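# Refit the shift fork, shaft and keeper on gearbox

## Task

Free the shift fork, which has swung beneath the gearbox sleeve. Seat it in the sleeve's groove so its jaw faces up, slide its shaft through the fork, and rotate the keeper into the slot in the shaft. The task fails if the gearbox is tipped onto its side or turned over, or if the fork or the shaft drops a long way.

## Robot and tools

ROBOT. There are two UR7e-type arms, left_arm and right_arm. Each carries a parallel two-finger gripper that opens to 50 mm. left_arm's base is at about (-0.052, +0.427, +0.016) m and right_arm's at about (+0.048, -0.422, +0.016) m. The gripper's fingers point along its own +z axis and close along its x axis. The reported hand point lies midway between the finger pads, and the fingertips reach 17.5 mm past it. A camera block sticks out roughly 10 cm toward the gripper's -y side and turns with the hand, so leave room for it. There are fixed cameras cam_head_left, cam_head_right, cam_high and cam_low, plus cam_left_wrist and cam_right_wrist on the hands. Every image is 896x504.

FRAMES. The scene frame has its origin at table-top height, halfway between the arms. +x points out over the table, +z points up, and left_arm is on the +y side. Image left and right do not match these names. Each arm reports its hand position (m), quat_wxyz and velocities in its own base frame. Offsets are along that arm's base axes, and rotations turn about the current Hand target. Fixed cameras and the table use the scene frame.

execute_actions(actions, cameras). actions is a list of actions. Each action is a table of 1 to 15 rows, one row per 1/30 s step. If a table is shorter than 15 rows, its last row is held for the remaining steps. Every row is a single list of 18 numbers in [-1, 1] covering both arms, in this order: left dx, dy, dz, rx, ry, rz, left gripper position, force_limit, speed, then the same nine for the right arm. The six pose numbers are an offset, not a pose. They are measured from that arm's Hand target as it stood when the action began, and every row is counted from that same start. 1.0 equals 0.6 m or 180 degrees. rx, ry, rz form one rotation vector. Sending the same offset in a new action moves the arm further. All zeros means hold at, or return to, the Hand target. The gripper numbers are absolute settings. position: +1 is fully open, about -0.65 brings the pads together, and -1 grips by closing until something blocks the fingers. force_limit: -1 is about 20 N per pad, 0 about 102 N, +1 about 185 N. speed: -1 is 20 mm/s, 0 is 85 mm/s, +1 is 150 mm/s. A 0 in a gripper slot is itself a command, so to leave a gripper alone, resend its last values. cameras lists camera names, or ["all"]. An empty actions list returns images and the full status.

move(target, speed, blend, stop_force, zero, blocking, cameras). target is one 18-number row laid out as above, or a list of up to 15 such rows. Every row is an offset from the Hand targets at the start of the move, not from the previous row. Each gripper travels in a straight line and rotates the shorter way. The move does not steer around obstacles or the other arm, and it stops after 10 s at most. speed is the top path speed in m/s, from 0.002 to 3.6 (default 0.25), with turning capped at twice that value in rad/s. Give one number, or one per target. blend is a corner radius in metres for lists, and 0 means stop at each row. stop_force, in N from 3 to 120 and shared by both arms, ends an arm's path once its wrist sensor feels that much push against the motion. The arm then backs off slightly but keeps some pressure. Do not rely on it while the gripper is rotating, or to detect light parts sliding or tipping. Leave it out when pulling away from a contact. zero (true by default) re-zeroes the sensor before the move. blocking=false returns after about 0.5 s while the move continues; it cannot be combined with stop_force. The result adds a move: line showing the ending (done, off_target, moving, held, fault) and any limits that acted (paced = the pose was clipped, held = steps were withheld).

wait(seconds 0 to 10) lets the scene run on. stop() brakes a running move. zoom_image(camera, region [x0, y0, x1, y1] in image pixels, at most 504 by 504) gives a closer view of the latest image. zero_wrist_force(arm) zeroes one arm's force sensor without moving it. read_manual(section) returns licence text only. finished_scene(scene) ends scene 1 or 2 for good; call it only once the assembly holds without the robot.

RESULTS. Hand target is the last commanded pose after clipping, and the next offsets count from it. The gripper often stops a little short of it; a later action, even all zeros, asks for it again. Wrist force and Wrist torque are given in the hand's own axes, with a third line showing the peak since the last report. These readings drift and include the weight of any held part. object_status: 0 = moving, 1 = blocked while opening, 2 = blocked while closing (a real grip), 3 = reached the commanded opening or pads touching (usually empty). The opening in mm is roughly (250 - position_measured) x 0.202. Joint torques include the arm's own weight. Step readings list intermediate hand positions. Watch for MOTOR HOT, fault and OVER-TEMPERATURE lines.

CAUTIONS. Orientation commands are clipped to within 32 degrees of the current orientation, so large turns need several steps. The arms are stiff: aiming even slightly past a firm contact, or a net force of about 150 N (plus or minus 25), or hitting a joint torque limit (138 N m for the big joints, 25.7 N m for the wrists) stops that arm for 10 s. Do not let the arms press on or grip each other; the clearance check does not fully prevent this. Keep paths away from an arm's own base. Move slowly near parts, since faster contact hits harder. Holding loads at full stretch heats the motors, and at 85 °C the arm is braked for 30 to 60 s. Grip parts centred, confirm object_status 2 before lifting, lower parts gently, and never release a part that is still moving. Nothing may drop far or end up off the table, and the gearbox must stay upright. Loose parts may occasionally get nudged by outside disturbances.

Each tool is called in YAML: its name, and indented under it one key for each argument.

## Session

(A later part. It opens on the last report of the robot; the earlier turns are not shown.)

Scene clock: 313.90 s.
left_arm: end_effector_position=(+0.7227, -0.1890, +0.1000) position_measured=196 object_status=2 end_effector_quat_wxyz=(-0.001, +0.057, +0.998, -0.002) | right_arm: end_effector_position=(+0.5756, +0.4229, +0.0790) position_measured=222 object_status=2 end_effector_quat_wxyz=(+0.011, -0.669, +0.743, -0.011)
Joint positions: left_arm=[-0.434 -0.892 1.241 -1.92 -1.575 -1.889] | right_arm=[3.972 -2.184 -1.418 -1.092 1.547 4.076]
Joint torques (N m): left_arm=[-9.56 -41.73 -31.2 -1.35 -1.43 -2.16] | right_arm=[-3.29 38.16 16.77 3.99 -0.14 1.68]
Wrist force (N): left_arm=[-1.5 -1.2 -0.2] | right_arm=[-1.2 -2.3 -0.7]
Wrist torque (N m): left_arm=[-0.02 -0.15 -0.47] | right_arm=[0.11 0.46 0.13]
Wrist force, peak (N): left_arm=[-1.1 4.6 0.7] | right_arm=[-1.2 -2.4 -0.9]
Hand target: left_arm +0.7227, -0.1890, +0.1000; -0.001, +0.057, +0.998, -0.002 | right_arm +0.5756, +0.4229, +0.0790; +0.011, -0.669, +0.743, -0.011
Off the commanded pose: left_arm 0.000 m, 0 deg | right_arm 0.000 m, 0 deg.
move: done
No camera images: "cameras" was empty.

move:
  target: [-0.0038,-0.0331,0,0,0,0,-1,-0.5,-0.7,0,0,0,0,0,0,-1,-0.8,0.5]
  speed: 0.02
  stop_force: 8
  cameras: ["cam_right_wrist"]

Scene clock: 315.83 s.
left_arm: end_effector_position=(+0.7204, -0.2088, +0.1000) position_measured=196 object_status=2 end_effector_quat_wxyz=(-0.001, +0.057, +0.998, -0.002) | right_arm: end_effector_position=(+0.5756, +0.4229, +0.0790) position_measured=222 object_status=2 end_effector_quat_wxyz=(+0.011, -0.669, +0.743, -0.011)
Joint positions: left_arm=[-0.459 -0.884 1.228 -1.915 -1.575 -1.915] | right_arm=[3.972 -2.184 -1.418 -1.092 1.547 4.076]
Joint torques (N m): left_arm=[-9.7 -41.37 -31.15 -1.3 -0.55 -2.22] | right_arm=[-2.02 37.78 16.13 3.72 0.09 1.52]
Wrist force (N): left_arm=[-1.3 -0.8 -0.3] | right_arm=[-1.1 -2.2 -0.9]
Wrist torque (N m): left_arm=[0.03 -0.23 -0.47] | right_arm=[0.13 0.43 0.13]
Wrist force, peak (N): left_arm=[-2.0 -1.6 1.4] | right_arm=[-1.3 -2.3 -0.7]
Hand target: left_arm +0.7204, -0.2088, +0.1000; -0.001, +0.057, +0.998, -0.002 | right_arm +0.5756, +0.4229, +0.0790; +0.011, -0.669, +0.743, -0.011
Off the commanded pose: left_arm 0.000 m, 0 deg | right_arm 0.000 m, 0 deg.
move: done
camera_calibration:
cam_right_wrist: T_world_to_cam=[[-0.0903426, -0.995756, -0.0175445, 0.483936], [-0.94961, 0.0808202, 0.302833, 0.508985], [-0.30013, 0.0440192, -0.952882, 0.360391], [0, 0, 0, 1]] pos_world=[0.635222, 0.424882, 0.197763]
Images, in order (width x height): cam_right_wrist 896x504.

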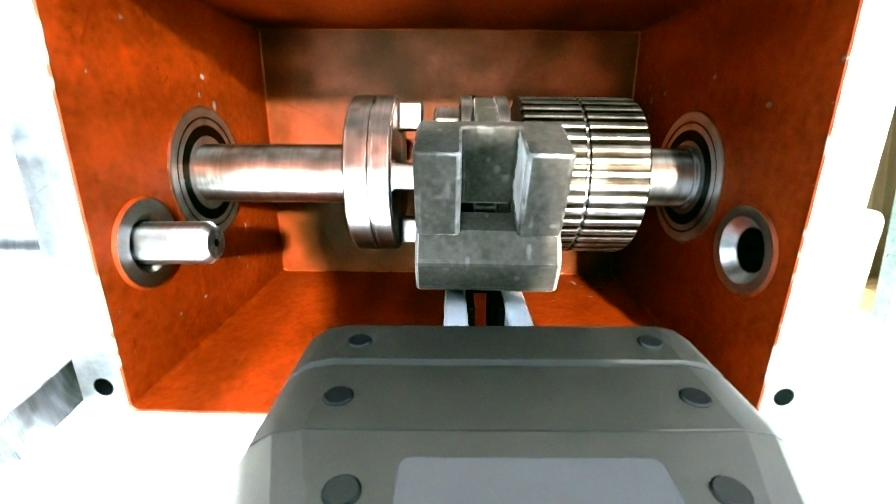

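move:
  target: [-0.0093,-0.0815,0,0,0,0,-1,-0.5,-0.7,0,0,0,0,0,0,-1,-0.8,0.5]
  speed: 0.04
  stop_force: 9
  cameras: ["cam_right_wrist"]

zoom_image:
  camera: "cam_right_wrist"
  region: [340, 190, 500, 310]

Scene clock: 318.17 s.
left_arm: end_effector_position=(+0.7148, -0.2577, +0.1000) position_measured=196 object_status=2 end_effector_quat_wxyz=(-0.001, +0.057, +0.998, -0.002) | right_arm: end_effector_position=(+0.5756, +0.4229, +0.0790) position_measured=222 object_status=2 end_effector_quat_wxyz=(+0.011, -0.669, +0.743, -0.011)
Joint positions: left_arm=[-0.521 -0.861 1.188 -1.898 -1.575 -1.977] | right_arm=[3.972 -2.184 -1.418 -1.092 1.547 4.076]
Joint torques (N m): left_arm=[-10.02 -42.51 -30.76 -0.87 0.79 -2.12] | right_arm=[-0.92 38.83 15.14 4.05 0.04 1.34]
Wrist force (N): left_arm=[-2.6 -0.7 0.4] | right_arm=[-1.1 -2.2 -0.2]
Wrist torque (N m): left_arm=[0.01 -0.21 -0.48] | right_arm=[0.13 0.45 0.13]
Wrist force, peak (N): left_arm=[-3.6 -0.9 1.1] | right_arm=[-1.2 -2.4 -0.9]
Hand target: left_arm +0.7148, -0.2577, +0.1000; -0.001, +0.057, +0.998, -0.002 | right_arm +0.5756, +0.4229, +0.0790; +0.011, -0.669, +0.743, -0.011
Off the commanded pose: left_arm 0.000 m, 0 deg | right_arm 0.000 m, 0 deg.
move: done
camera_calibration:
cam_right_wrist: T_world_to_cam=[[-0.0903426, -0.995756, -0.0175445, 0.483936], [-0.94961, 0.0808202, 0.302833, 0.508985], [-0.30013, 0.0440192, -0.952882, 0.360391], [0, 0, 0, 1]] pos_world=[0.635222, 0.424882, 0.197763]
Images, in order (width x height): cam_right_wrist 896x504.

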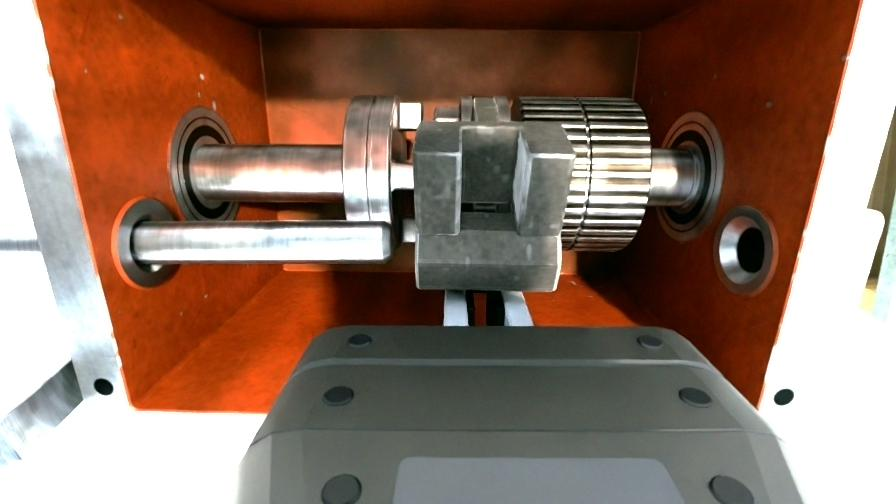

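Scaled by 3.150 from the camera's 896x504 image, which has a finer 1280x720 frame.

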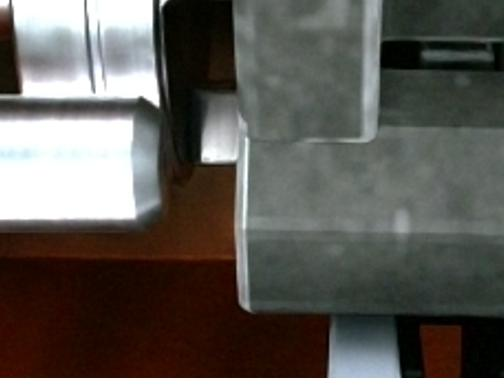

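move:
  target: [0.0017,0,0,0,0,-0.0044,-1,-0.5,-0.7,0,0,0,0,0,0,-1,-0.8,0.5]
  speed: 0.02
  cameras: ["cam_right_wrist"]

zoom_image:
  camera: "cam_right_wrist"
  region: [340, 190, 500, 310]

Scene clock: 319.60 s.
left_arm: end_effector_position=(+0.7159, -0.2577, +0.1000) position_measured=196 object_status=2 end_effector_quat_wxyz=(-0.001, +0.064, +0.998, -0.002) | right_arm: end_effector_position=(+0.5756, +0.4229, +0.0790) position_measured=222 object_status=2 end_effector_quat_wxyz=(+0.011, -0.669, +0.743, -0.011)
Joint positions: left_arm=[-0.52 -0.859 1.184 -1.896 -1.575 -1.962] | right_arm=[3.972 -2.184 -1.418 -1.092 1.547 4.076]
Joint torques (N m): left_arm=[7.04 -42.34 -30.69 -0.63 -0.16 2.17] | right_arm=[-1.55 40.01 13.84 4.16 -0.09 1.58]
Wrist force (N): left_arm=[-3.5 -2.3 0.3] | right_arm=[-0.7 -2.0 -0.3]
Wrist torque (N m): left_arm=[0.01 -0.19 -0.61] | right_arm=[0.15 0.39 0.13]
Wrist force, peak (N): left_arm=[-3.9 -2.3 0.6] | right_arm=[-1.1 -2.3 -1.0]
Hand target: left_arm +0.7159, -0.2577, +0.1000; -0.001, +0.064, +0.998, -0.002 | right_arm +0.5756, +0.4229, +0.0790; +0.011, -0.669, +0.743, -0.011
Off the commanded pose: left_arm 0.000 m, 0 deg | right_arm 0.000 m, 0 deg.
move: done
camera_calibration:
cam_right_wrist: T_world_to_cam=[[-0.0903426, -0.995756, -0.0175445, 0.483936], [-0.94961, 0.0808202, 0.302833, 0.508985], [-0.30013, 0.0440192, -0.952882, 0.360391], [0, 0, 0, 1]] pos_world=[0.635222, 0.424882, 0.197763]
Images, in order (width x height): cam_right_wrist 896x504.

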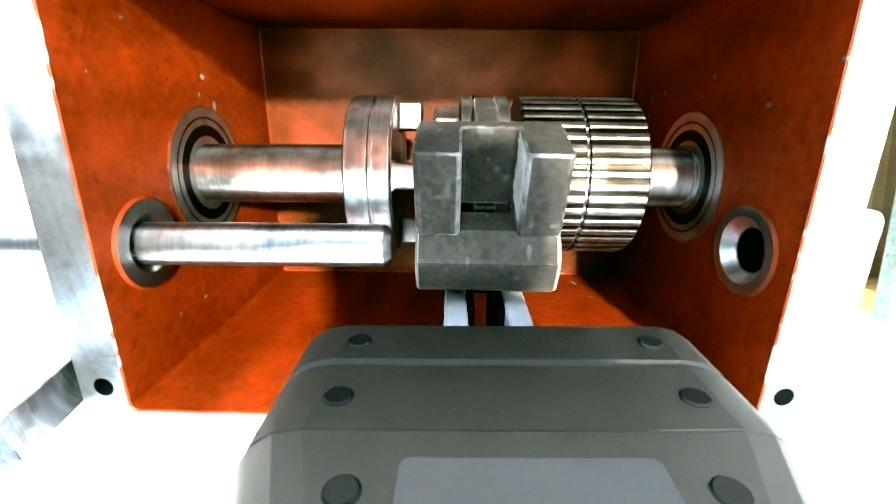

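Scaled by 3.150 from the camera's 896x504 image, which has a finer 1280x720 frame.

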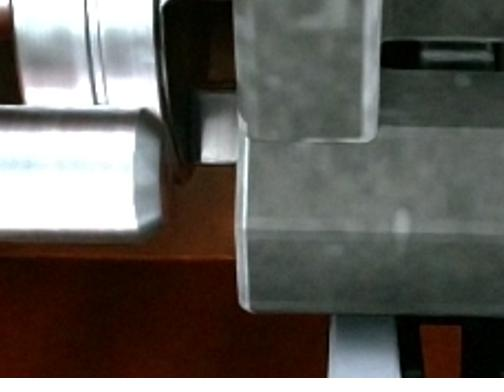

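move:
  target: [0.0013,0,0,0,0,-0.0017,-1,-0.5,-0.7,0.0009,-0.0001,0,0,0,0,-1,-0.8,0.5]
  speed: 0.02
  cameras: []

move:
  target: [-0.0031,-0.0215,0,0,0,0,-1,-0.5,-0.7,0,0,0,0,0,0,-1,-0.8,0.5]
  speed: 0.015
  stop_force: 9
  cameras: ["cam_right_wrist"]

zoom_image:
  camera: "cam_right_wrist"
  region: [340, 190, 500, 310]

Scene clock: 320.73 s.
left_arm: end_effector_position=(+0.7166, -0.2577, +0.1000) position_measured=196 object_status=2 end_effector_quat_wxyz=(-0.001, +0.067, +0.998, -0.002) | right_arm: end_effector_position=(+0.5762, +0.4228, +0.0790) position_measured=222 object_status=2 end_effector_quat_wxyz=(+0.011, -0.669, +0.743, -0.011)
Joint positions: left_arm=[-0.52 -0.857 1.18 -1.895 -1.575 -1.956] | right_arm=[3.971 -2.185 -1.416 -1.093 1.547 4.075]
Joint torques (N m): left_arm=[7.52 -42.89 -30.91 -1.39 -1.57 2.15] | right_arm=[-5.98 39.69 34.06 2.32 0.42 -2.73]
Wrist force (N): left_arm=[-0.7 -1.5 0.4] | right_arm=[1.7 -1.0 -0.1]
Wrist torque (N m): left_arm=[0.04 -0.18 -0.42] | right_arm=[0.11 0.51 0.20]
Wrist force, peak (N): left_arm=[-3.4 -2.8 1.3] | right_arm=[-1.4 -2.5 -0.8]
Hand target: left_arm +0.7166, -0.2577, +0.1000; -0.001, +0.067, +0.998, -0.002 | right_arm +0.5762, +0.4228, +0.0790; +0.011, -0.669, +0.743, -0.011
Off the commanded pose: left_arm 0.000 m, 0 deg | right_arm 0.000 m, 0 deg.
move: done
No camera images: "cameras" was empty.

Scene clock: 322.40 s.
left_arm: end_effector_position=(+0.7154, -0.2660, +0.0999) position_measured=196 object_status=2 end_effector_quat_wxyz=(-0.001, +0.067, +0.998, -0.002) | right_arm: end_effector_position=(+0.5762, +0.4228, +0.0790) position_measured=222 object_status=2 end_effector_quat_wxyz=(+0.011, -0.669, +0.743, -0.011)
Joint positions: left_arm=[-0.53 -0.853 1.173 -1.892 -1.575 -1.967] | right_arm=[3.971 -2.185 -1.416 -1.093 1.547 4.075]
Joint torques (N m): left_arm=[3.58 -59.79 -15.65 -4.82 -2.56 2.24] | right_arm=[10.76 43.35 33.49 5.56 2.1 -2.31]
Wrist force (N): left_arm=[-2.0 4.3 -0.3] | right_arm=[4.9 -1.0 1.3]
Wrist torque (N m): left_arm=[0.12 -0.12 -0.50] | right_arm=[0.11 0.54 0.22]
Wrist force, peak (N): left_arm=[-2.9 11.9 -1.0] | right_arm=[10.8 -0.4 0.5]
Hand target: left_arm +0.7154, -0.2660, +0.1000; -0.001, +0.067, +0.998, -0.002 (not the last commanded pose) | right_arm +0.5762, +0.4228, +0.0790; +0.011, -0.669, +0.743, -0.011
Off the commanded pose: left_arm 0.005 m, 0 deg | right_arm 0.000 m, 0 deg.
move: contact (left_arm)
camera_calibration:
cam_right_wrist: T_world_to_cam=[[-0.0903444, -0.995756, -0.0175518, 0.483894], [-0.949648, 0.0808252, 0.302714, 0.509609], [-0.300011, 0.0440166, -0.95292, 0.360509], [0, 0, 0, 1]] pos_world=[0.635822, 0.424782, 0.197763]
Images, in order (width x height): cam_right_wrist 896x504.

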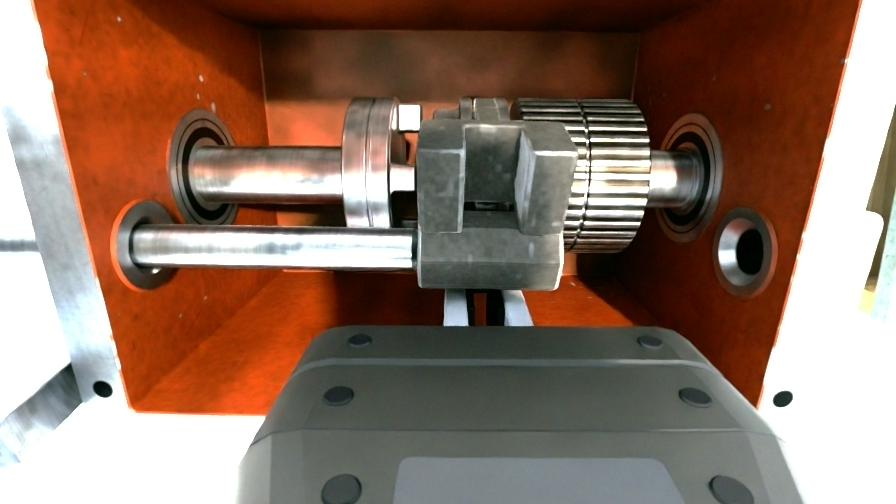

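Scaled by 3.150 from the camera's 896x504 image, which has a finer 1280x720 frame.

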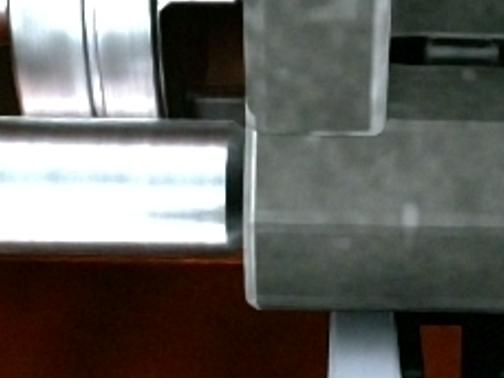

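move:
  target: [0.0002,0.0025,0,0,0,0,-1,-0.5,-0.7,-0.0006,0,0,0,0,0,-1,-0.8,0.5]
  speed: 0.02
  cameras: []

move:
  target: [-0.0014,-0.0110,0,0,0,0,-1,-0.5,-0.7,0,0,0,0,0,0,-1,-0.8,0.5]
  speed: 0.01
  stop_force: 9
  cameras: []

Scene clock: 325.07 s.
left_arm: end_effector_position=(+0.7156, -0.2645, +0.1000) position_measured=196 object_status=2 end_effector_quat_wxyz=(-0.001, +0.067, +0.998, -0.002) | right_arm: end_effector_position=(+0.5758, +0.4228, +0.0790) position_measured=222 object_status=2 end_effector_quat_wxyz=(+0.011, -0.669, +0.743, -0.011)
Joint positions: left_arm=[-0.528 -0.854 1.175 -1.893 -1.575 -1.965] | right_arm=[3.971 -2.184 -1.417 -1.092 1.547 4.076]
Joint torques (N m): left_arm=[7.31 -58.94 -14.44 -3.79 -0.51 2.34] | right_arm=[9.66 57.53 14.43 4.13 2.18 2.66]
Wrist force (N): left_arm=[-3.3 -1.7 -0.7] | right_arm=[-1.0 -4.2 1.0]
Wrist torque (N m): left_arm=[0.10 -0.17 -0.60] | right_arm=[0.11 0.50 0.16]
Wrist force, peak (N): left_arm=[-1.7 5.0 -1.1] | right_arm=[5.5 -1.5 2.2]
Hand target: left_arm +0.7156, -0.2645, +0.1000; -0.001, +0.067, +0.998, -0.002 | right_arm +0.5758, +0.4228, +0.0790; +0.011, -0.669, +0.743, -0.011
Off the commanded pose: left_arm 0.000 m, 0 deg | right_arm 0.000 m, 0 deg.
move: done
No camera images: "cameras" was empty.

Scene clock: 326.33 s.
left_arm: end_effector_position=(+0.7154, -0.2660, +0.1000) position_measured=196 object_status=2 end_effector_quat_wxyz=(-0.001, +0.067, +0.998, -0.002) | right_arm: end_effector_position=(+0.5758, +0.4228, +0.0790) position_measured=222 object_status=2 end_effector_quat_wxyz=(+0.011, -0.669, +0.743, -0.011)
Joint positions: left_arm=[-0.53 -0.853 1.173 -1.892 -1.575 -1.967] | right_arm=[3.971 -2.184 -1.417 -1.092 1.547 4.076]
Joint torques (N m): left_arm=[3.15 -59.81 -15.49 -4.07 -2.7 2.28] | right_arm=[8.43 57.41 30.69 3.61 0.58 2.09]
Wrist force (N): left_arm=[-3.7 3.9 0.4] | right_arm=[4.7 -3.9 1.2]
Wrist torque (N m): left_arm=[0.11 -0.18 -0.53] | right_arm=[0.12 0.56 0.21]
Wrist force, peak (N): left_arm=[-3.0 10.6 0.6] | right_arm=[9.0 -2.9 0.9]
Hand target: left_arm +0.7154, -0.2659, +0.1000; -0.001, +0.067, +0.998, -0.002 (not the last commanded pose) | right_arm +0.5758, +0.4228, +0.0790; +0.011, -0.669, +0.743, -0.011
Off the commanded pose: left_arm 0.005 m, 0 deg | right_arm 0.000 m, 0 deg.
move: contact (left_arm)
No camera images: "cameras" was empty.

move:
  target: [0.0007,0.0025,0,0,0,0,-1,-0.5,-0.7,0,0,0.001,0,0,0,-1,-0.8,0.5]
  speed: 0.02
  cameras: []

move:
  target: [-0.0013,-0.0110,0,0,0,0,-1,-0.5,-0.7,0,0,0,0,0,0,-1,-0.8,0.5]
  speed: 0.01
  stop_force: 9
  cameras: []

Scene clock: 327.23 s.
left_arm: end_effector_position=(+0.7158, -0.2645, +0.1000) position_measured=196 object_status=2 end_effector_quat_wxyz=(-0.001, +0.067, +0.998, -0.002) | right_arm: end_effector_position=(+0.5758, +0.4228, +0.0796) position_measured=222 object_status=2 end_effector_quat_wxyz=(+0.011, -0.669, +0.743, -0.011)
Joint positions: left_arm=[-0.528 -0.853 1.174 -1.892 -1.576 -1.965] | right_arm=[3.971 -2.183 -1.417 -1.093 1.547 4.076]
Joint torques (N m): left_arm=[7.14 -59 -15.43 -4.54 -0.13 2.08] | right_arm=[7.94 57.64 34.46 1.58 0.14 1.85]
Wrist force (N): left_arm=[-0.9 -1.5 0.2] | right_arm=[-0.8 -3.4 2.3]
Wrist torque (N m): left_arm=[0.07 -0.15 -0.42] | right_arm=[0.16 0.56 0.17]
Wrist force, peak (N): left_arm=[-3.4 4.5 -0.4] | right_arm=[4.7 -4.0 1.8]
Hand target: left_arm +0.7158, -0.2644, +0.1000; -0.001, +0.067, +0.998, -0.002 | right_arm +0.5758, +0.4228, +0.0796; +0.011, -0.669, +0.743, -0.011
Off the commanded pose: left_arm 0.000 m, 0 deg | right_arm 0.000 m, 0 deg.
move: done
No camera images: "cameras" was empty.

Scene clock: 328.53 s.
left_arm: end_effector_position=(+0.7156, -0.2661, +0.1000) position_measured=196 object_status=2 end_effector_quat_wxyz=(-0.001, +0.067, +0.998, -0.002) | right_arm: end_effector_position=(+0.5758, +0.4228, +0.0796) position_measured=222 object_status=2 end_effector_quat_wxyz=(+0.011, -0.669, +0.743, -0.011)
Joint positions: left_arm=[-0.53 -0.852 1.172 -1.891 -1.575 -1.967] | right_arm=[3.971 -2.183 -1.417 -1.093 1.547 4.076]
Joint torques (N m): left_arm=[2.05 -59.88 -16.14 -4.91 -2.88 2.19] | right_arm=[6.13 58.45 32.63 5.37 3.08 1.03]
Wrist force (N): left_arm=[-2.1 5.9 1.0] | right_arm=[6.6 -1.9 1.9]
Wrist torque (N m): left_arm=[0.08 -0.17 -0.44] | right_arm=[0.18 0.65 0.21]
Wrist force, peak (N): left_arm=[-2.3 12.0 -0.9] | right_arm=[9.8 -1.8 1.1]
Hand target: left_arm +0.7156, -0.2661, +0.1000; -0.001, +0.067, +0.998, -0.002 (not the last commanded pose) | right_arm +0.5758, +0.4228, +0.0796; +0.011, -0.669, +0.743, -0.011
Off the commanded pose: left_arm 0.005 m, 0 deg | right_arm 0.000 m, 0 deg.
move: contact (left_arm)
No camera images: "cameras" was empty.

move:
  target: [0.0003,0.0025,0,0,0,0,-1,-0.5,-0.7,0,0,-0.002,0,0,0,-1,-0.8,0.5]
  speed: 0.02
  cameras: []

move:
  target: [-0.0013,-0.0110,0,0,0,0,-1,-0.5,-0.7,0,0,0,0,0,0,-1,-0.8,0.5]
  speed: 0.01
  stop_force: 9
  cameras: ["cam_right_wrist"]

zoom_image:
  camera: "cam_right_wrist"
  region: [380, 215, 460, 295]

Scene clock: 329.90 s.
left_arm: end_effector_position=(+0.7158, -0.2647, +0.1000) position_measured=196 object_status=2 end_effector_quat_wxyz=(-0.001, +0.067, +0.998, -0.002) | right_arm: end_effector_position=(+0.5758, +0.4229, +0.0784) position_measured=222 object_status=2 end_effector_quat_wxyz=(+0.011, -0.669, +0.743, -0.011)
Joint positions: left_arm=[-0.528 -0.853 1.174 -1.892 -1.575 -1.965] | right_arm=[3.971 -2.185 -1.418 -1.091 1.547 4.076]
Joint torques (N m): left_arm=[7.44 -59.18 -15.02 -4.09 -0.9 2.2] | right_arm=[5.72 37.65 14.51 4.28 0.88 0.47]
Wrist force (N): left_arm=[-2.6 -1.6 -0.7] | right_arm=[-0.4 -2.1 -0.3]
Wrist torque (N m): left_arm=[0.06 -0.11 -0.52] | right_arm=[0.14 0.55 0.17]
Wrist force, peak (N): left_arm=[-2.3 6.6 -1.0] | right_arm=[6.8 -2.2 1.6]
Hand target: left_arm +0.7158, -0.2646, +0.1000; -0.001, +0.067, +0.998, -0.002 | right_arm +0.5758, +0.4228, +0.0784; +0.011, -0.669, +0.743, -0.011
Off the commanded pose: left_arm 0.000 m, 0 deg | right_arm 0.000 m, 0 deg.
move: done
No camera images: "cameras" was empty.

Scene clock: 331.23 s.
left_arm: end_effector_position=(+0.7155, -0.2666, +0.1000) position_measured=196 object_status=2 end_effector_quat_wxyz=(-0.001, +0.067, +0.998, -0.002) | right_arm: end_effector_position=(+0.5758, +0.4228, +0.0783) position_measured=222 object_status=2 end_effector_quat_wxyz=(+0.011, -0.669, +0.743, -0.011)
Joint positions: left_arm=[-0.531 -0.852 1.172 -1.891 -1.575 -1.968] | right_arm=[3.971 -2.185 -1.418 -1.091 1.547 4.076]
Joint torques (N m): left_arm=[5.22 -62.81 -17.47 -5.29 -2.25 2.23] | right_arm=[1.32 53.8 34.14 4.4 0.16 -0.3]
Wrist force (N): left_arm=[-1.6 2.1 5.4] | right_arm=[2.3 -3.1 5.8]
Wrist torque (N m): left_arm=[0.18 -0.06 -0.49] | right_arm=[0.12 0.59 0.19]
Wrist force, peak (N): left_arm=[-1.8 8.4 4.5] | right_arm=[5.5 -2.1 5.4]
Hand target: left_arm +0.7155, -0.2666, +0.1000; -0.001, +0.067, +0.998, -0.002 (not the last commanded pose) | right_arm +0.5758, +0.4228, +0.0784; +0.011, -0.669, +0.743, -0.011
Off the commanded pose: left_arm 0.005 m, 0 deg | right_arm 0.000 m, 0 deg.
move: contact (left_arm)
camera_calibration:
cam_right_wrist: T_world_to_cam=[[-0.0903436, -0.995756, -0.0175442, 0.483845], [-0.94961, 0.0808212, 0.302833, 0.509365], [-0.30013, 0.0440192, -0.952882, 0.359884], [0, 0, 0, 1]] pos_world=[0.635422, 0.424782, 0.197163]
Images, in order (width x height): cam_right_wrist 896x504.

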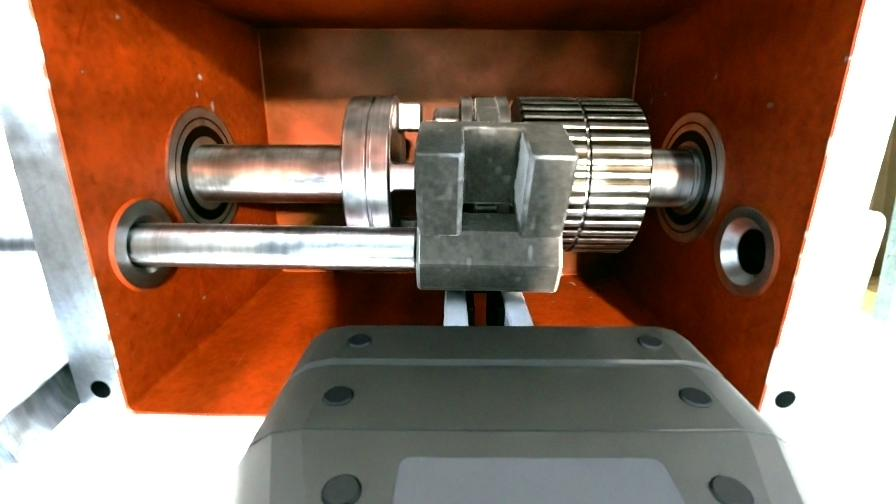

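Scaled by 6.300 from the camera's 896x504 image, which has a finer 1280x720 frame.

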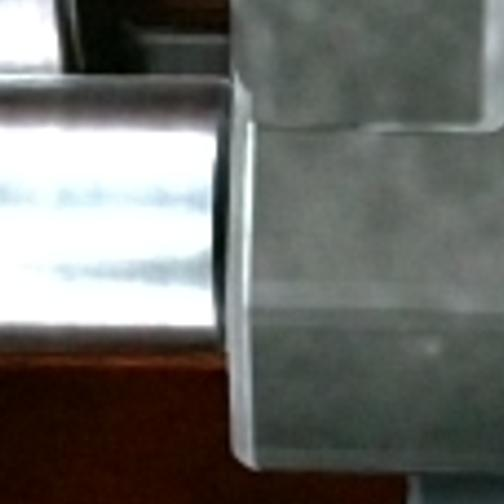

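move:
  target: [0.0003,0.0025,0,0,0,0,-1,-0.5,-0.7,0,0,-0.0013,0,0,0,-1,-0.8,0.5]
  speed: 0.02
  cameras: []

move:
  target: [-0.0013,-0.0110,0,0,0,0,-1,-0.5,-0.7,0,0,0,0,0,0,-1,-0.8,0.5]
  speed: 0.01
  stop_force: 9
  cameras: []

Scene clock: 332.17 s.
left_arm: end_effector_position=(+0.7157, -0.2651, +0.1000) position_measured=196 object_status=2 end_effector_quat_wxyz=(-0.001, +0.067, +0.998, -0.002) | right_arm: end_effector_position=(+0.5758, +0.4228, +0.0776) position_measured=222 object_status=2 end_effector_quat_wxyz=(+0.011, -0.669, +0.743, -0.011)
Joint positions: left_arm=[-0.529 -0.853 1.173 -1.892 -1.575 -1.966] | right_arm=[3.971 -2.185 -1.419 -1.089 1.547 4.076]
Joint torques (N m): left_arm=[7.38 -59.33 -15.22 -4.54 -1 2.21] | right_arm=[2.86 38.56 15.49 4.46 0.78 -0.75]
Wrist force (N): left_arm=[-1.7 -1.1 -0.4] | right_arm=[1.0 -2.4 -1.1]
Wrist torque (N m): left_arm=[0.11 -0.08 -0.44] | right_arm=[0.14 0.56 0.18]
Wrist force, peak (N): left_arm=[-1.5 1.8 5.2] | right_arm=[2.4 -3.1 5.9]
Hand target: left_arm +0.7157, -0.2651, +0.1000; -0.001, +0.067, +0.998, -0.002 | right_arm +0.5758, +0.4228, +0.0776; +0.011, -0.669, +0.743, -0.011
Off the commanded pose: left_arm 0.000 m, 0 deg | right_arm 0.000 m, 0 deg.
move: done
No camera images: "cameras" was empty.

Scene clock: 333.53 s.
left_arm: end_effector_position=(+0.7154, -0.2674, +0.1000) position_measured=196 object_status=2 end_effector_quat_wxyz=(-0.001, +0.067, +0.998, -0.002) | right_arm: end_effector_position=(+0.5758, +0.4228, +0.0776) position_measured=222 object_status=2 end_effector_quat_wxyz=(+0.011, -0.669, +0.743, -0.011)
Joint positions: left_arm=[-0.531 -0.851 1.171 -1.891 -1.575 -1.969] | right_arm=[3.971 -2.185 -1.419 -1.089 1.547 4.076]
Joint torques (N m): left_arm=[4.24 -63.06 -18.25 -4.94 -2.3 2.22] | right_arm=[-0.54 57.35 32.13 4.24 1.26 -1.28]
Wrist force (N): left_arm=[-2.1 2.8 5.1] | right_arm=[3.5 -5.0 5.6]
Wrist torque (N m): left_arm=[0.19 -0.08 -0.47] | right_arm=[0.11 0.59 0.21]
Wrist force, peak (N): left_arm=[-2.0 8.4 6.1] | right_arm=[5.5 -4.2 6.3]
Hand target: left_arm +0.7154, -0.2674, +0.1000; -0.001, +0.067, +0.998, -0.002 (not the last commanded pose) | right_arm +0.5758, +0.4228, +0.0776; +0.011, -0.669, +0.743, -0.011
Off the commanded pose: left_arm 0.004 m, 0 deg | right_arm 0.000 m, 0 deg.
move: contact (left_arm)
No camera images: "cameras" was empty.

move:
  target: [0.0003,0.0015,0,0,0,0,-1,-0.5,-0.7,0.0004,0,-0.0012,0,0,0,-1,-0.8,0.5]
  speed: 0.02
  cameras: []

move:
  target: [-0.0013,-0.0110,0,0,0,0,-1,-0.5,-0.7,0,0,0,0,0,0,-1,-0.8,0.5]
  speed: 0.01
  stop_force: 9
  cameras: []

Scene clock: 334.37 s.
left_arm: end_effector_position=(+0.7156, -0.2665, +0.1000) position_measured=196 object_status=2 end_effector_quat_wxyz=(-0.001, +0.067, +0.998, -0.002) | right_arm: end_effector_position=(+0.5761, +0.4228, +0.0769) position_measured=222 object_status=2 end_effector_quat_wxyz=(+0.011, -0.669, +0.743, -0.011)
Joint positions: left_arm=[-0.53 -0.852 1.171 -1.891 -1.575 -1.967] | right_arm=[3.971 -2.187 -1.419 -1.088 1.547 4.075]
Joint torques (N m): left_arm=[7.09 -59.5 -15.54 -4.6 -0.95 2.15] | right_arm=[-3.5 37.43 31.63 4.95 2.01 -2.49]
Wrist force (N): left_arm=[-0.6 -1.3 0.2] | right_arm=[3.3 -1.4 -0.4]
Wrist torque (N m): left_arm=[0.09 -0.17 -0.41] | right_arm=[0.16 0.63 0.20]
Wrist force, peak (N): left_arm=[-2.2 2.1 6.3] | right_arm=[3.6 -5.0 6.7]
Hand target: left_arm +0.7156, -0.2665, +0.1000; -0.001, +0.067, +0.998, -0.002 | right_arm +0.5760, +0.4228, +0.0769; +0.011, -0.669, +0.743, -0.011
Off the commanded pose: left_arm 0.000 m, 0 deg | right_arm 0.000 m, 0 deg.
move: done
No camera images: "cameras" was empty.

Scene clock: 335.70 s.
left_arm: end_effector_position=(+0.7154, -0.2682, +0.1000) position_measured=196 object_status=2 end_effector_quat_wxyz=(-0.001, +0.067, +0.998, -0.002) | right_arm: end_effector_position=(+0.5761, +0.4228, +0.0769) position_measured=222 object_status=2 end_effector_quat_wxyz=(+0.011, -0.669, +0.743, -0.011)
Joint positions: left_arm=[-0.532 -0.851 1.17 -1.89 -1.575 -1.97] | right_arm=[3.971 -2.187 -1.419 -1.088 1.547 4.075]
Joint torques (N m): left_arm=[5.79 -64.5 -18.73 -5.43 -1.81 2.21] | right_arm=[1.17 58.25 20.3 4.73 2.39 -2.62]
Wrist force (N): left_arm=[-0.6 0.8 7.2] | right_arm=[3.6 -2.1 6.9]
Wrist torque (N m): left_arm=[0.09 -0.10 -0.44] | right_arm=[0.13 0.59 0.21]
Wrist force, peak (N): left_arm=[0.0 8.0 6.5] | right_arm=[5.9 -1.2 6.4]
Hand target: left_arm +0.7154, -0.2682, +0.1000; -0.001, +0.067, +0.998, -0.002 (not the last commanded pose) | right_arm +0.5760, +0.4228, +0.0769; +0.011, -0.669, +0.743, -0.011
Off the commanded pose: left_arm 0.005 m, 0 deg | right_arm 0.000 m, 0 deg.
move: contact (left_arm)
No camera images: "cameras" was empty.

move:
  target: [0.0002,0.0015,0,0,0,0,-1,-0.5,-0.7,0,0,-0.0013,0,0,0,-1,-0.8,0.5]
  speed: 0.02
  cameras: []

move:
  target: [-0.0013,-0.0110,0,0,0,0,-1,-0.5,-0.7,0,0,0,0,0,0,-1,-0.8,0.5]
  speed: 0.01
  stop_force: 9
  cameras: []

Scene clock: 336.53 s.
left_arm: end_effector_position=(+0.7155, -0.2673, +0.1001) position_measured=196 object_status=2 end_effector_quat_wxyz=(-0.001, +0.067, +0.998, -0.002) | right_arm: end_effector_position=(+0.5761, +0.4228, +0.0761) position_measured=222 object_status=2 end_effector_quat_wxyz=(+0.011, -0.669, +0.743, -0.011)
Joint positions: left_arm=[-0.531 -0.851 1.171 -1.891 -1.575 -1.969] | right_arm=[3.971 -2.187 -1.42 -1.086 1.547 4.075]
Joint torques (N m): left_arm=[7.29 -59.62 -15.62 -4.62 -1.31 2.12] | right_arm=[8.34 37.76 14.69 5.24 1.82 -2.48]
Wrist force (N): left_arm=[-1.1 -1.2 -0.1] | right_arm=[3.5 -1.9 -1.5]
Wrist torque (N m): left_arm=[0.05 -0.08 -0.39] | right_arm=[0.15 0.68 0.21]
Wrist force, peak (N): left_arm=[-0.9 1.2 7.5] | right_arm=[3.4 -2.3 7.0]
Hand target: left_arm +0.7155, -0.2673, +0.1000; -0.001, +0.067, +0.998, -0.002 | right_arm +0.5760, +0.4228, +0.0761; +0.011, -0.669, +0.743, -0.011
Off the commanded pose: left_arm 0.000 m, 0 deg | right_arm 0.000 m, 0 deg.
move: done
No camera images: "cameras" was empty.

Scene clock: 337.83 s.
left_arm: end_effector_position=(+0.7153, -0.2690, +0.1001) position_measured=196 object_status=2 end_effector_quat_wxyz=(-0.001, +0.067, +0.998, -0.002) | right_arm: end_effector_position=(+0.5760, +0.4228, +0.0761) position_measured=222 object_status=2 end_effector_quat_wxyz=(+0.011, -0.669, +0.743, -0.011)
Joint positions: left_arm=[-0.533 -0.85 1.169 -1.89 -1.575 -1.971] | right_arm=[3.971 -2.187 -1.42 -1.086 1.547 4.075]
Joint torques (N m): left_arm=[4.55 -63.16 -18.16 -5.08 -2.49 2.2] | right_arm=[9.43 51.87 33 4.85 0.28 -2.67]
Wrist force (N): left_arm=[-2.3 3.2 4.8] | right_arm=[4.9 -4.2 3.9]
Wrist torque (N m): left_arm=[0.14 -0.12 -0.43] | right_arm=[0.13 0.61 0.22]
Wrist force, peak (N): left_arm=[-2.1 9.8 5.3] | right_arm=[7.8 -3.0 4.5]
Hand target: left_arm +0.7153, -0.2690, +0.1001; -0.001, +0.067, +0.998, -0.002 (not the last commanded pose) | right_arm +0.5760, +0.4228, +0.0761; +0.011, -0.669, +0.743, -0.011
Off the commanded pose: left_arm 0.005 m, 0 deg | right_arm 0.000 m, 0 deg.
move: contact (left_arm)
No camera images: "cameras" was empty.

move:
  target: [0.0002,0.0015,0,0,0,0,-1,-0.5,-0.7,0.0003,0,-0.0010,0,0,0,-1,-0.8,0.5]
  speed: 0.02
  cameras: []

move:
  target: [-0.0021,-0.0180,0,0,0,0,-1,-0.5,-0.7,0,0,0,0,0,0,-1,-0.8,0.5]
  speed: 0.01
  stop_force: 9
  cameras: []

Scene clock: 338.63 s.
left_arm: end_effector_position=(+0.7154, -0.2681, +0.1001) position_measured=196 object_status=2 end_effector_quat_wxyz=(-0.001, +0.067, +0.998, -0.002) | right_arm: end_effector_position=(+0.5762, +0.4229, +0.0756) position_measured=222 object_status=2 end_effector_quat_wxyz=(+0.011, -0.669, +0.743, -0.011)
Joint positions: left_arm=[-0.532 -0.851 1.17 -1.89 -1.575 -1.97] | right_arm=[3.971 -2.188 -1.42 -1.085 1.547 4.075]
Joint torques (N m): left_arm=[7.41 -60.2 -15.5 -4.64 -0.87 2.12] | right_arm=[-4.05 38.93 24.09 5.22 0.55 -2.61]
Wrist force (N): left_arm=[-0.8 -1.6 0.1] | right_arm=[4.3 -1.2 -1.0]
Wrist torque (N m): left_arm=[-0.02 -0.11 -0.39] | right_arm=[0.17 0.67 0.24]
Wrist force, peak (N): left_arm=[-2.7 2.7 6.8] | right_arm=[5.1 -4.2 5.6]
Hand target: left_arm +0.7154, -0.2681, +0.1001; -0.001, +0.067, +0.998, -0.002 | right_arm +0.5762, +0.4228, +0.0755; +0.011, -0.669, +0.743, -0.011
Off the commanded pose: left_arm 0.000 m, 0 deg | right_arm 0.000 m, 0 deg.
move: done
No camera images: "cameras" was empty.

Scene clock: 340.50 s.
left_arm: end_effector_position=(+0.7141, -0.2789, +0.1001) position_measured=196 object_status=2 end_effector_quat_wxyz=(-0.001, +0.067, +0.998, -0.002) | right_arm: end_effector_position=(+0.5762, +0.4228, +0.0755) position_measured=222 object_status=2 end_effector_quat_wxyz=(+0.011, -0.669, +0.743, -0.011)
Joint positions: left_arm=[-0.545 -0.844 1.158 -1.885 -1.575 -1.983] | right_arm=[3.971 -2.188 -1.42 -1.085 1.547 4.075]
Joint torques (N m): left_arm=[-9.62 -43.43 -32.65 -2.28 1 -2.28] | right_arm=[-3.37 43.18 17.73 4.12 0.74 -2.62]
Wrist force (N): left_arm=[1.4 0.2 1.1] | right_arm=[4.3 -1.5 0.4]
Wrist torque (N m): left_arm=[0.12 -0.09 -0.30] | right_arm=[0.15 0.61 0.23]
Wrist force, peak (N): left_arm=[1.8 0.1 0.6] | right_arm=[4.8 -0.5 -0.9]
Hand target: left_arm +0.7141, -0.2789, +0.1001; -0.001, +0.067, +0.998, -0.002 | right_arm +0.5762, +0.4228, +0.0755; +0.011, -0.669, +0.743, -0.011
Off the commanded pose: left_arm 0.000 m, 0 deg | right_arm 0.000 m, 0 deg.
move: done
No camera images: "cameras" was empty.

move:
  target: [-0.0065,-0.0563,0,0,0,0,-1,-0.5,-0.7,0,0,0,0,0,0,-1,-0.8,0.5]
  speed: 0.03
  stop_force: 11
  cameras: ["cam_right_wrist"]

Scene clock: 341.67 s.
left_arm: end_effector_position=(+0.7141, -0.2791, +0.1001) position_measured=196 object_status=2 end_effector_quat_wxyz=(-0.001, +0.067, +0.998, -0.002) | right_arm: end_effector_position=(+0.5762, +0.4228, +0.0755) position_measured=222 object_status=2 end_effector_quat_wxyz=(+0.011, -0.669, +0.743, -0.011)
Joint positions: left_arm=[-0.546 -0.844 1.158 -1.885 -1.575 -1.983] | right_arm=[3.971 -2.188 -1.42 -1.085 1.547 4.075]
Joint torques (N m): left_arm=[7.54 -60.16 -16.09 -4.87 1.03 2.07] | right_arm=[-3.62 43 17.84 3.45 1.02 -2.53]
Wrist force (N): left_arm=[-0.1 -1.1 -0.4] | right_arm=[3.6 -1.6 -1.1]
Wrist torque (N m): left_arm=[0.08 -0.12 -0.33] | right_arm=[0.16 0.64 0.23]
Wrist force, peak (N): left_arm=[0.4 -1.7 1.6] | right_arm=[4.1 -1.4 0.3]
Hand target: left_arm +0.7141, -0.2791, +0.1001; -0.001, +0.067, +0.998, -0.002 (not the last commanded pose) | right_arm +0.5762, +0.4228, +0.0755; +0.011, -0.669, +0.743, -0.011
Off the commanded pose: left_arm 0.034 m, 0 deg | right_arm 0.000 m, 0 deg.
move: held (left_arm; a check stopped the path); limits=held
pose unreachable (left arm): on one or more control steps of this call, first in action 0 (counted from 0), this arm could not follow its commanded pose, so it was not sent that pose on those steps. It may still have moved: this result reports where it is.
cause: moving toward the commanded pose would bring a part of the arm too close to another arm (a part of this arm just beyond joint 3 (elbow) and a part of the right arm just beyond its joint 3 (elbow), 6 mm apart when this arm was first held).
camera_calibration:
cam_right_wrist: T_world_to_cam=[[-0.0903426, -0.995756, -0.0175445, 0.48383], [-0.94961, 0.0808202, 0.302833, 0.510623], [-0.30013, 0.0440192, -0.952882, 0.357241], [0, 0, 0, 1]] pos_world=[0.635822, 0.424782, 0.194263]
Images, in order (width x height): cam_right_wrist 896x504.

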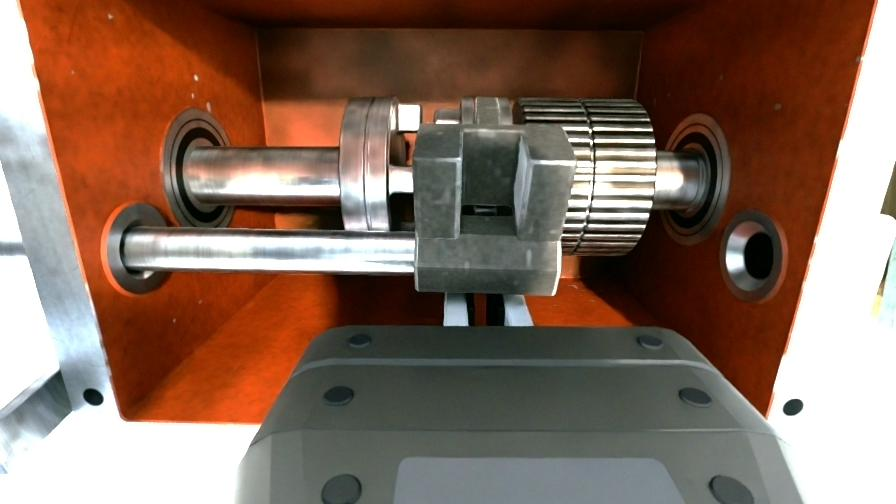

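move:
  target:
    - [0,0,0,0,0,0,-1,-0.5,-0.7,0,0,0,0,0,0,-0.35,-0.8,-0.5]
    - [0,0,0,0,0,0,-1,-0.5,-0.7,0,0,0.14,0,0,0,-0.35,-0.8,-0.5]
    - [0,0,0,0,0,0,-1,-0.5,-0.7,0,-0.1,0.34,0,0,0,-0.35,-0.8,-0.5]
  speed: [0.05,0.06,0.2]
  blend: [0,0.01,0]
  cameras: ["cam_right_wrist"]

Scene clock: 342.90 s.
left_arm: end_effector_position=(+0.7141, -0.2791, +0.1001) position_measured=196 object_status=2 end_effector_quat_wxyz=(-0.001, +0.067, +0.998, -0.002) | right_arm: end_effector_position=(+0.5762, +0.4228, +0.0792) position_measured=205 object_status=3 end_effector_quat_wxyz=(+0.011, -0.669, +0.743, -0.011)
Joint positions: left_arm=[-0.546 -0.844 1.158 -1.885 -1.575 -1.983] | right_arm=[3.971 -2.184 -1.416 -1.093 1.547 4.075]
Joint torques (N m): left_arm=[6.1 -50.71 -16.91 -1.92 1.01 1.7] | right_arm=[-5.26 38.98 15.91 3.94 0.93 -2.42]
Wrist force (N): left_arm=[-0.3 -1.1 -2.8] | right_arm=[-2.7 0.0 -0.4]
Wrist torque (N m): left_arm=[0.06 -0.11 -0.36] | right_arm=[0.13 0.49 0.16]
Wrist force, peak (N): left_arm=[-0.4 -1.5 -3.1] | right_arm=[-2.6 -0.3 -3.7]
Hand target: left_arm +0.7141, -0.2791, +0.1001; -0.001, +0.067, +0.998, -0.002 | right_arm +0.5762, +0.4228, +0.0791; +0.010, -0.669, +0.743, -0.011 (not the last commanded pose)
Off the commanded pose: left_arm 0.000 m, 0 deg | right_arm 0.209 m, 0 deg.
move: held (right_arm; a check stopped the path); path passed 1 of 3 targets; limits=held
pose unreachable (right arm): on one or more control steps of this call, first in action 0 (counted from 0), this arm could not follow its commanded pose, so it was not sent that pose on those steps. It may still have moved: this result reports where it is.
cause: moving toward the commanded pose would bring a part of the arm too close to another arm (a part of this arm just beyond joint 3 (elbow) and a part of the left arm just beyond its joint 3 (elbow), at the place that arm is still heading or pushing toward).
camera_calibration:
cam_right_wrist: T_world_to_cam=[[-0.0903436, -0.995756, -0.0175442, 0.483895], [-0.94961, 0.0808212, 0.302833, 0.509502], [-0.30013, 0.0440192, -0.952882, 0.360766], [0, 0, 0, 1]] pos_world=[0.635822, 0.424782, 0.197963]
Images, in order (width x height): cam_right_wrist 896x504.

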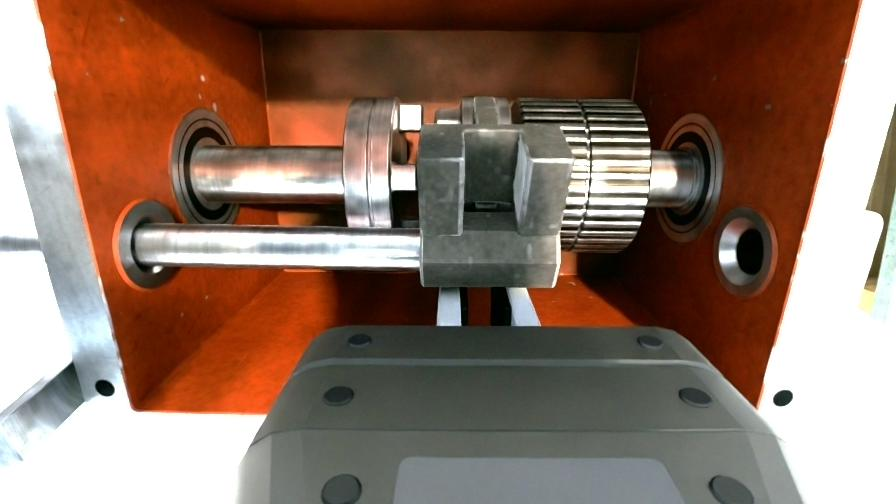

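move:
  target:
    - [0,0,0,0,0,0,-0.2,-0.5,-0.7,0,0,0,0,0,0,-0.35,-0.8,-0.5]
    - [0,0.01,0.08,0,0,0,-0.2,-0.5,-0.7,0,0,0,0,0,0,-0.35,-0.8,-0.5]
    - [0,0.2,0.12,0,0,0,-0.2,-0.5,-0.7,0,0,0,0,0,0,-0.35,-0.8,-0.5]
  speed: [0.05,0.1,0.2]
  blend: [0,0.01,0]
  cameras: []

move:
  target:
    - [0,0,0,0,0,0,-0.2,-0.5,-0.7,0,0,0.14,0,0,0,-0.35,-0.8,-0.5]
    - [0,0,0,0,0,0,-0.2,-0.5,-0.7,0,-0.2,0.34,0,0,0,-0.35,-0.8,-0.5]
  speed: [0.08,0.2]
  blend: [0.01,0]
  cameras: ["cam_left_wrist"]

Scene clock: 345.30 s.
left_arm: end_effector_position=(+0.7141, -0.1591, +0.1720) position_measured=182 object_status=3 end_effector_quat_wxyz=(-0.001, +0.067, +0.998, -0.002) | right_arm: end_effector_position=(+0.5762, +0.4228, +0.0791) position_measured=205 object_status=3 end_effector_quat_wxyz=(+0.010, -0.669, +0.743, -0.011)
Joint positions: left_arm=[-0.401 -0.98 1.196 -1.787 -1.575 -1.838] | right_arm=[3.971 -2.185 -1.416 -1.093 1.547 4.075]
Joint torques (N m): left_arm=[7.12 -54.8 -15.47 -1.52 -1.44 2.02] | right_arm=[-3.34 37.89 14.56 4.2 1.18 -2.44]
Wrist force (N): left_arm=[-0.1 -1.1 -0.9] | right_arm=[-2.5 0.1 -0.3]
Wrist torque (N m): left_arm=[0.06 -0.13 -0.34] | right_arm=[0.14 0.45 0.16]
Wrist force, peak (N): left_arm=[-0.3 -3.3 -1.9] | right_arm=[-3.0 0.1 -0.4]
Hand target: left_arm +0.7141, -0.1591, +0.1721; -0.001, +0.067, +0.998, -0.002 | right_arm +0.5762, +0.4228, +0.0791; +0.010, -0.669, +0.743, -0.011
Off the commanded pose: left_arm 0.000 m, 0 deg | right_arm 0.000 m, 0 deg.
move: done
No camera images: "cameras" was empty.

Scene clock: 347.67 s.
left_arm: end_effector_position=(+0.7141, -0.1591, +0.1721) position_measured=182 object_status=3 end_effector_quat_wxyz=(-0.001, +0.067, +0.998, -0.002) | right_arm: end_effector_position=(+0.5762, +0.3028, +0.2830) position_measured=205 object_status=3 end_effector_quat_wxyz=(+0.010, -0.669, +0.743, -0.011)
Joint positions: left_arm=[-0.401 -0.98 1.196 -1.787 -1.575 -1.838] | right_arm=[3.84 -1.905 -1.299 -1.487 1.55 3.945]
Joint torques (N m): left_arm=[7.27 -55.22 -15.98 -1.56 -1.52 2.11] | right_arm=[-7.59 49.37 34.41 1.59 1.39 -2.63]
Wrist force (N): left_arm=[-0.1 -1.2 -1.0] | right_arm=[-2.4 0.1 -0.3]
Wrist torque (N m): left_arm=[0.03 -0.13 -0.34] | right_arm=[0.14 0.44 0.21]
Wrist force, peak (N): left_arm=[-0.3 -1.8 -0.6] | right_arm=[-3.9 0.2 0.2]
Hand target: left_arm +0.7141, -0.1591, +0.1721; -0.001, +0.067, +0.998, -0.002 | right_arm +0.5762, +0.3028, +0.2831; +0.010, -0.669, +0.743, -0.011
Off the commanded pose: left_arm 0.000 m, 0 deg | right_arm 0.000 m, 0 deg.
move: done
camera_calibration:
cam_left_wrist: T_world_to_cam=[[-0.992693, 0.120225, 0.0103169, 0.734337], [0.115972, 0.926964, 0.356774, 0.0144247], [0.0333296, 0.355363, -0.934134, 0.328951], [0, 0, 0, 1]] pos_world=[0.716334, -0.218554, 0.294561]
Images, in order (width x height): cam_left_wrist 896x504.

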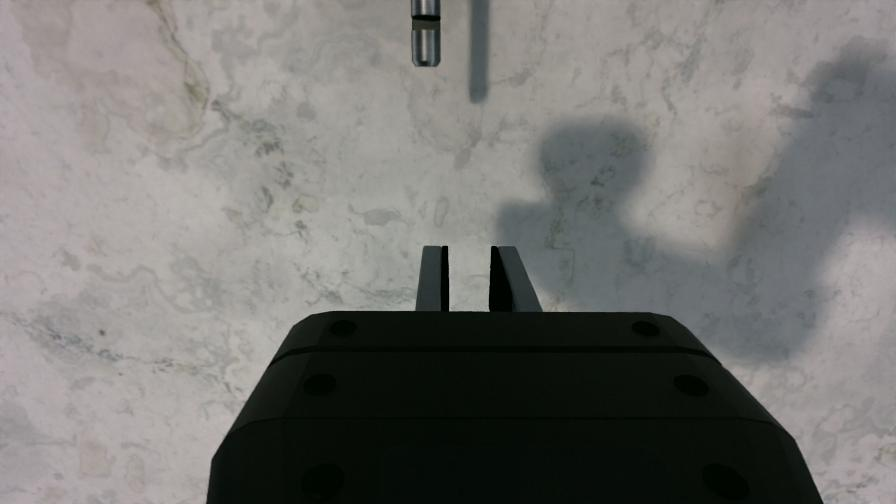

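zoom_image:
  camera: "cam_left_wrist"
  region: [396, 0, 456, 75]

Scaled by 6.720 from the camera's 896x504 image, which has a finer 1280x720 frame.

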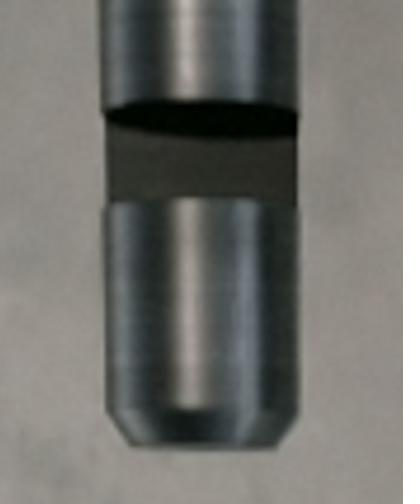

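move:
  target:
    - [0.009,-0.1218,0,0,0,0,-0.2,-0.5,-0.7,0,0,0,0,0,0,-0.35,-0.8,-0.5]
    - [0.009,-0.1218,-0.12,0,0,0,-0.2,-0.5,-0.7,0,0,0,0,0,0,-0.35,-0.8,-0.5]
    - [0.009,-0.1218,-0.12,0,0,0,-1,-0.5,-0.7,0,0,0,0,0,0,-0.35,-0.8,-0.5]
  speed: [0.2,0.12,0.05]
  cameras: []

move:
  target: [-0.0121,-0.106,0,0,0,0,-1,-0.5,-0.7,0,0,0,0,0,0,-0.35,-0.8,-0.5]
  speed: 0.04
  stop_force: 12
  cameras: []

Scene clock: 350.63 s.
left_arm: end_effector_position=(+0.7195, -0.2321, +0.1001) position_measured=198 object_status=2 end_effector_quat_wxyz=(-0.001, +0.067, +0.998, -0.002) | right_arm: end_effector_position=(+0.5762, +0.3028, +0.2831) position_measured=205 object_status=3 end_effector_quat_wxyz=(+0.010, -0.669, +0.743, -0.011)
Joint positions: left_arm=[-0.488 -0.87 1.203 -1.904 -1.575 -1.925] | right_arm=[3.84 -1.904 -1.299 -1.487 1.55 3.944]
Joint torques (N m): left_arm=[-5.44 -41.71 -15.17 -4.53 1.17 -1.74] | right_arm=[-8.81 48.23 36.71 1.85 1.35 -2.61]
Wrist force (N): left_arm=[-0.9 -1.1 -0.8] | right_arm=[-2.4 0.3 -0.2]
Wrist torque (N m): left_arm=[0.06 -0.10 -0.34] | right_arm=[0.16 0.45 0.21]
Wrist force, peak (N): left_arm=[-0.6 -3.4 -1.1] | right_arm=[-2.7 0.0 -0.4]
Hand target: left_arm +0.7195, -0.2321, +0.1001; -0.001, +0.067, +0.998, -0.002 | right_arm +0.5762, +0.3028, +0.2831; +0.010, -0.669, +0.743, -0.011
Off the commanded pose: left_arm 0.000 m, 0 deg | right_arm 0.000 m, 0 deg.
move: done
No camera images: "cameras" was empty.

Scene clock: 353.10 s.
left_arm: end_effector_position=(+0.7122, -0.2957, +0.1001) position_measured=198 object_status=2 end_effector_quat_wxyz=(-0.001, +0.067, +0.998, -0.002) | right_arm: end_effector_position=(+0.5762, +0.3028, +0.2831) position_measured=205 object_status=3 end_effector_quat_wxyz=(+0.010, -0.669, +0.743, -0.011)
Joint positions: left_arm=[-0.566 -0.833 1.138 -1.877 -1.575 -2.003] | right_arm=[3.84 -1.904 -1.299 -1.487 1.55 3.944]
Joint torques (N m): left_arm=[-13.25 -50.59 -37.64 -3.88 -0.42 -2.3] | right_arm=[-10.01 49.8 34.87 1.71 1.33 -2.3]
Wrist force (N): left_arm=[1.2 7.1 8.1] | right_arm=[-2.4 0.4 -0.5]
Wrist torque (N m): left_arm=[0.13 -0.11 -0.28] | right_arm=[0.18 0.44 0.21]
Wrist force, peak (N): left_arm=[0.1 9.3 10.4] | right_arm=[-2.6 0.3 -0.3]
Hand target: left_arm +0.7123, -0.2957, +0.1001; -0.001, +0.067, +0.998, -0.002 | right_arm +0.5762, +0.3028, +0.2831; +0.010, -0.669, +0.743, -0.011
Off the commanded pose: left_arm 0.000 m, 0 deg | right_arm 0.000 m, 0 deg.
move: done
No camera images: "cameras" was empty.

move:
  target: [0,0,-0.0007,0,0,0,-1,-0.5,-0.7,0,0,0,0,0,0,-0.35,-0.8,-0.5]
  speed: 0.02
  cameras: []

move:
  target: [-0.0031,-0.0265,0,0,0,0,-1,-0.5,-0.7,0,0,0,0,0,0,-0.35,-0.8,-0.5]
  speed: 0.02
  stop_force: 12
  cameras: []

Scene clock: 353.97 s.
left_arm: end_effector_position=(+0.7123, -0.2958, +0.0997) position_measured=198 object_status=2 end_effector_quat_wxyz=(-0.001, +0.067, +0.998, -0.002) | right_arm: end_effector_position=(+0.5762, +0.3028, +0.2831) position_measured=205 object_status=3 end_effector_quat_wxyz=(+0.010, -0.669, +0.743, -0.011)
Joint positions: left_arm=[-0.566 -0.833 1.139 -1.878 -1.575 -2.003] | right_arm=[3.84 -1.904 -1.299 -1.487 1.55 3.944]
Joint torques (N m): left_arm=[-10.94 -47.34 -18.58 -6.2 -0.98 -2.23] | right_arm=[-8.21 49.23 34.43 1.39 1.47 -2.41]
Wrist force (N): left_arm=[1.9 4.0 1.7] | right_arm=[-2.4 0.2 -0.6]
Wrist torque (N m): left_arm=[0.11 -0.07 -0.29] | right_arm=[0.16 0.45 0.20]
Wrist force, peak (N): left_arm=[1.3 7.1 9.9] | right_arm=[-2.6 0.2 -0.3]
Hand target: left_arm +0.7123, -0.2957, +0.0996; -0.001, +0.067, +0.998, -0.002 | right_arm +0.5762, +0.3028, +0.2831; +0.010, -0.669, +0.743, -0.011
Off the commanded pose: left_arm 0.000 m, 0 deg | right_arm 0.000 m, 0 deg.
move: done
No camera images: "cameras" was empty.

Scene clock: 355.60 s.
left_arm: end_effector_position=(+0.7104, -0.3116, +0.0996) position_measured=198 object_status=2 end_effector_quat_wxyz=(-0.001, +0.067, +0.998, -0.002) | right_arm: end_effector_position=(+0.5762, +0.3028, +0.2831) position_measured=205 object_status=3 end_effector_quat_wxyz=(+0.010, -0.669, +0.743, -0.011)
Joint positions: left_arm=[-0.585 -0.821 1.119 -1.869 -1.575 -2.022] | right_arm=[3.84 -1.904 -1.299 -1.487 1.55 3.944]
Joint torques (N m): left_arm=[-14.92 -51.37 -37.95 -4.11 -1.52 -2.26] | right_arm=[-7.28 47.76 35.42 1.76 1.25 -2.48]
Wrist force (N): left_arm=[0.7 8.3 10.6] | right_arm=[-2.5 0.2 0.0]
Wrist torque (N m): left_arm=[0.12 -0.16 -0.31] | right_arm=[0.16 0.46 0.21]
Wrist force, peak (N): left_arm=[0.6 8.3 10.9] | right_arm=[-2.5 0.1 -0.7]
Hand target: left_arm +0.7104, -0.3116, +0.0996; -0.001, +0.067, +0.998, -0.002 | right_arm +0.5762, +0.3028, +0.2831; +0.010, -0.669, +0.743, -0.011
Off the commanded pose: left_arm 0.000 m, 0 deg | right_arm 0.000 m, 0 deg.
move: done
No camera images: "cameras" was empty.

move:
  target: [0,0,-0.0008,0,0,0,-1,-0.5,-0.7,0,0,0,0,0,0,-0.35,-0.8,-0.5]
  speed: 0.02
  cameras: []

move:
  target: [-0.0010,-0.0083,0,0,0,0,-1,-0.5,-0.7,0,0,0,0,0,0,-0.35,-0.8,-0.5]
  speed: 0.015
  stop_force: 10
  cameras: []

Scene clock: 356.43 s.
left_arm: end_effector_position=(+0.7104, -0.3117, +0.0992) position_measured=198 object_status=2 end_effector_quat_wxyz=(-0.001, +0.067, +0.998, -0.002) | right_arm: end_effector_position=(+0.5762, +0.3028, +0.2831) position_measured=205 object_status=3 end_effector_quat_wxyz=(+0.010, -0.669, +0.743, -0.011)
Joint positions: left_arm=[-0.585 -0.821 1.119 -1.87 -1.575 -2.022] | right_arm=[3.84 -1.904 -1.299 -1.487 1.55 3.944]
Joint torques (N m): left_arm=[-10.09 -44.07 -16.08 -5.9 -1.54 -2.27] | right_arm=[-7.94 47.77 35.19 1.54 1.36 -2.48]
Wrist force (N): left_arm=[2.6 3.8 -2.8] | right_arm=[-2.3 0.1 -0.2]
Wrist torque (N m): left_arm=[0.09 -0.10 -0.27] | right_arm=[0.14 0.44 0.21]
Wrist force, peak (N): left_arm=[0.4 8.3 10.9] | right_arm=[-2.5 0.0 -0.2]
Hand target: left_arm +0.7104, -0.3116, +0.0992; -0.001, +0.067, +0.998, -0.002 | right_arm +0.5762, +0.3028, +0.2831; +0.010, -0.669, +0.743, -0.011
Off the commanded pose: left_arm 0.000 m, 0 deg | right_arm 0.000 m, 0 deg.
move: done
No camera images: "cameras" was empty.

Scene clock: 357.70 s.
left_arm: end_effector_position=(+0.7098, -0.3166, +0.0992) position_measured=198 object_status=2 end_effector_quat_wxyz=(-0.001, +0.067, +0.998, -0.002) | right_arm: end_effector_position=(+0.5762, +0.3028, +0.2831) position_measured=205 object_status=3 end_effector_quat_wxyz=(+0.010, -0.669, +0.743, -0.011)
Joint positions: left_arm=[-0.59 -0.817 1.113 -1.867 -1.575 -2.028] | right_arm=[3.84 -1.904 -1.299 -1.487 1.55 3.944]
Joint torques (N m): left_arm=[-11.47 -44.39 -33.64 -2.95 -1.2 -2.26] | right_arm=[-8.03 46.62 34.87 1.54 1.43 -2.46]
Wrist force (N): left_arm=[2.7 3.9 -0.5] | right_arm=[-2.1 0.2 -0.2]
Wrist torque (N m): left_arm=[0.15 -0.06 -0.26] | right_arm=[0.15 0.41 0.21]
Wrist force, peak (N): left_arm=[2.2 4.0 -4.5] | right_arm=[-2.6 0.2 -0.5]
Hand target: left_arm +0.7098, -0.3166, +0.0992; -0.001, +0.067, +0.998, -0.002 | right_arm +0.5762, +0.3028, +0.2831; +0.010, -0.669, +0.743, -0.011
Off the commanded pose: left_arm 0.000 m, 0 deg | right_arm 0.000 m, 0 deg.
move: done
No camera images: "cameras" was empty.


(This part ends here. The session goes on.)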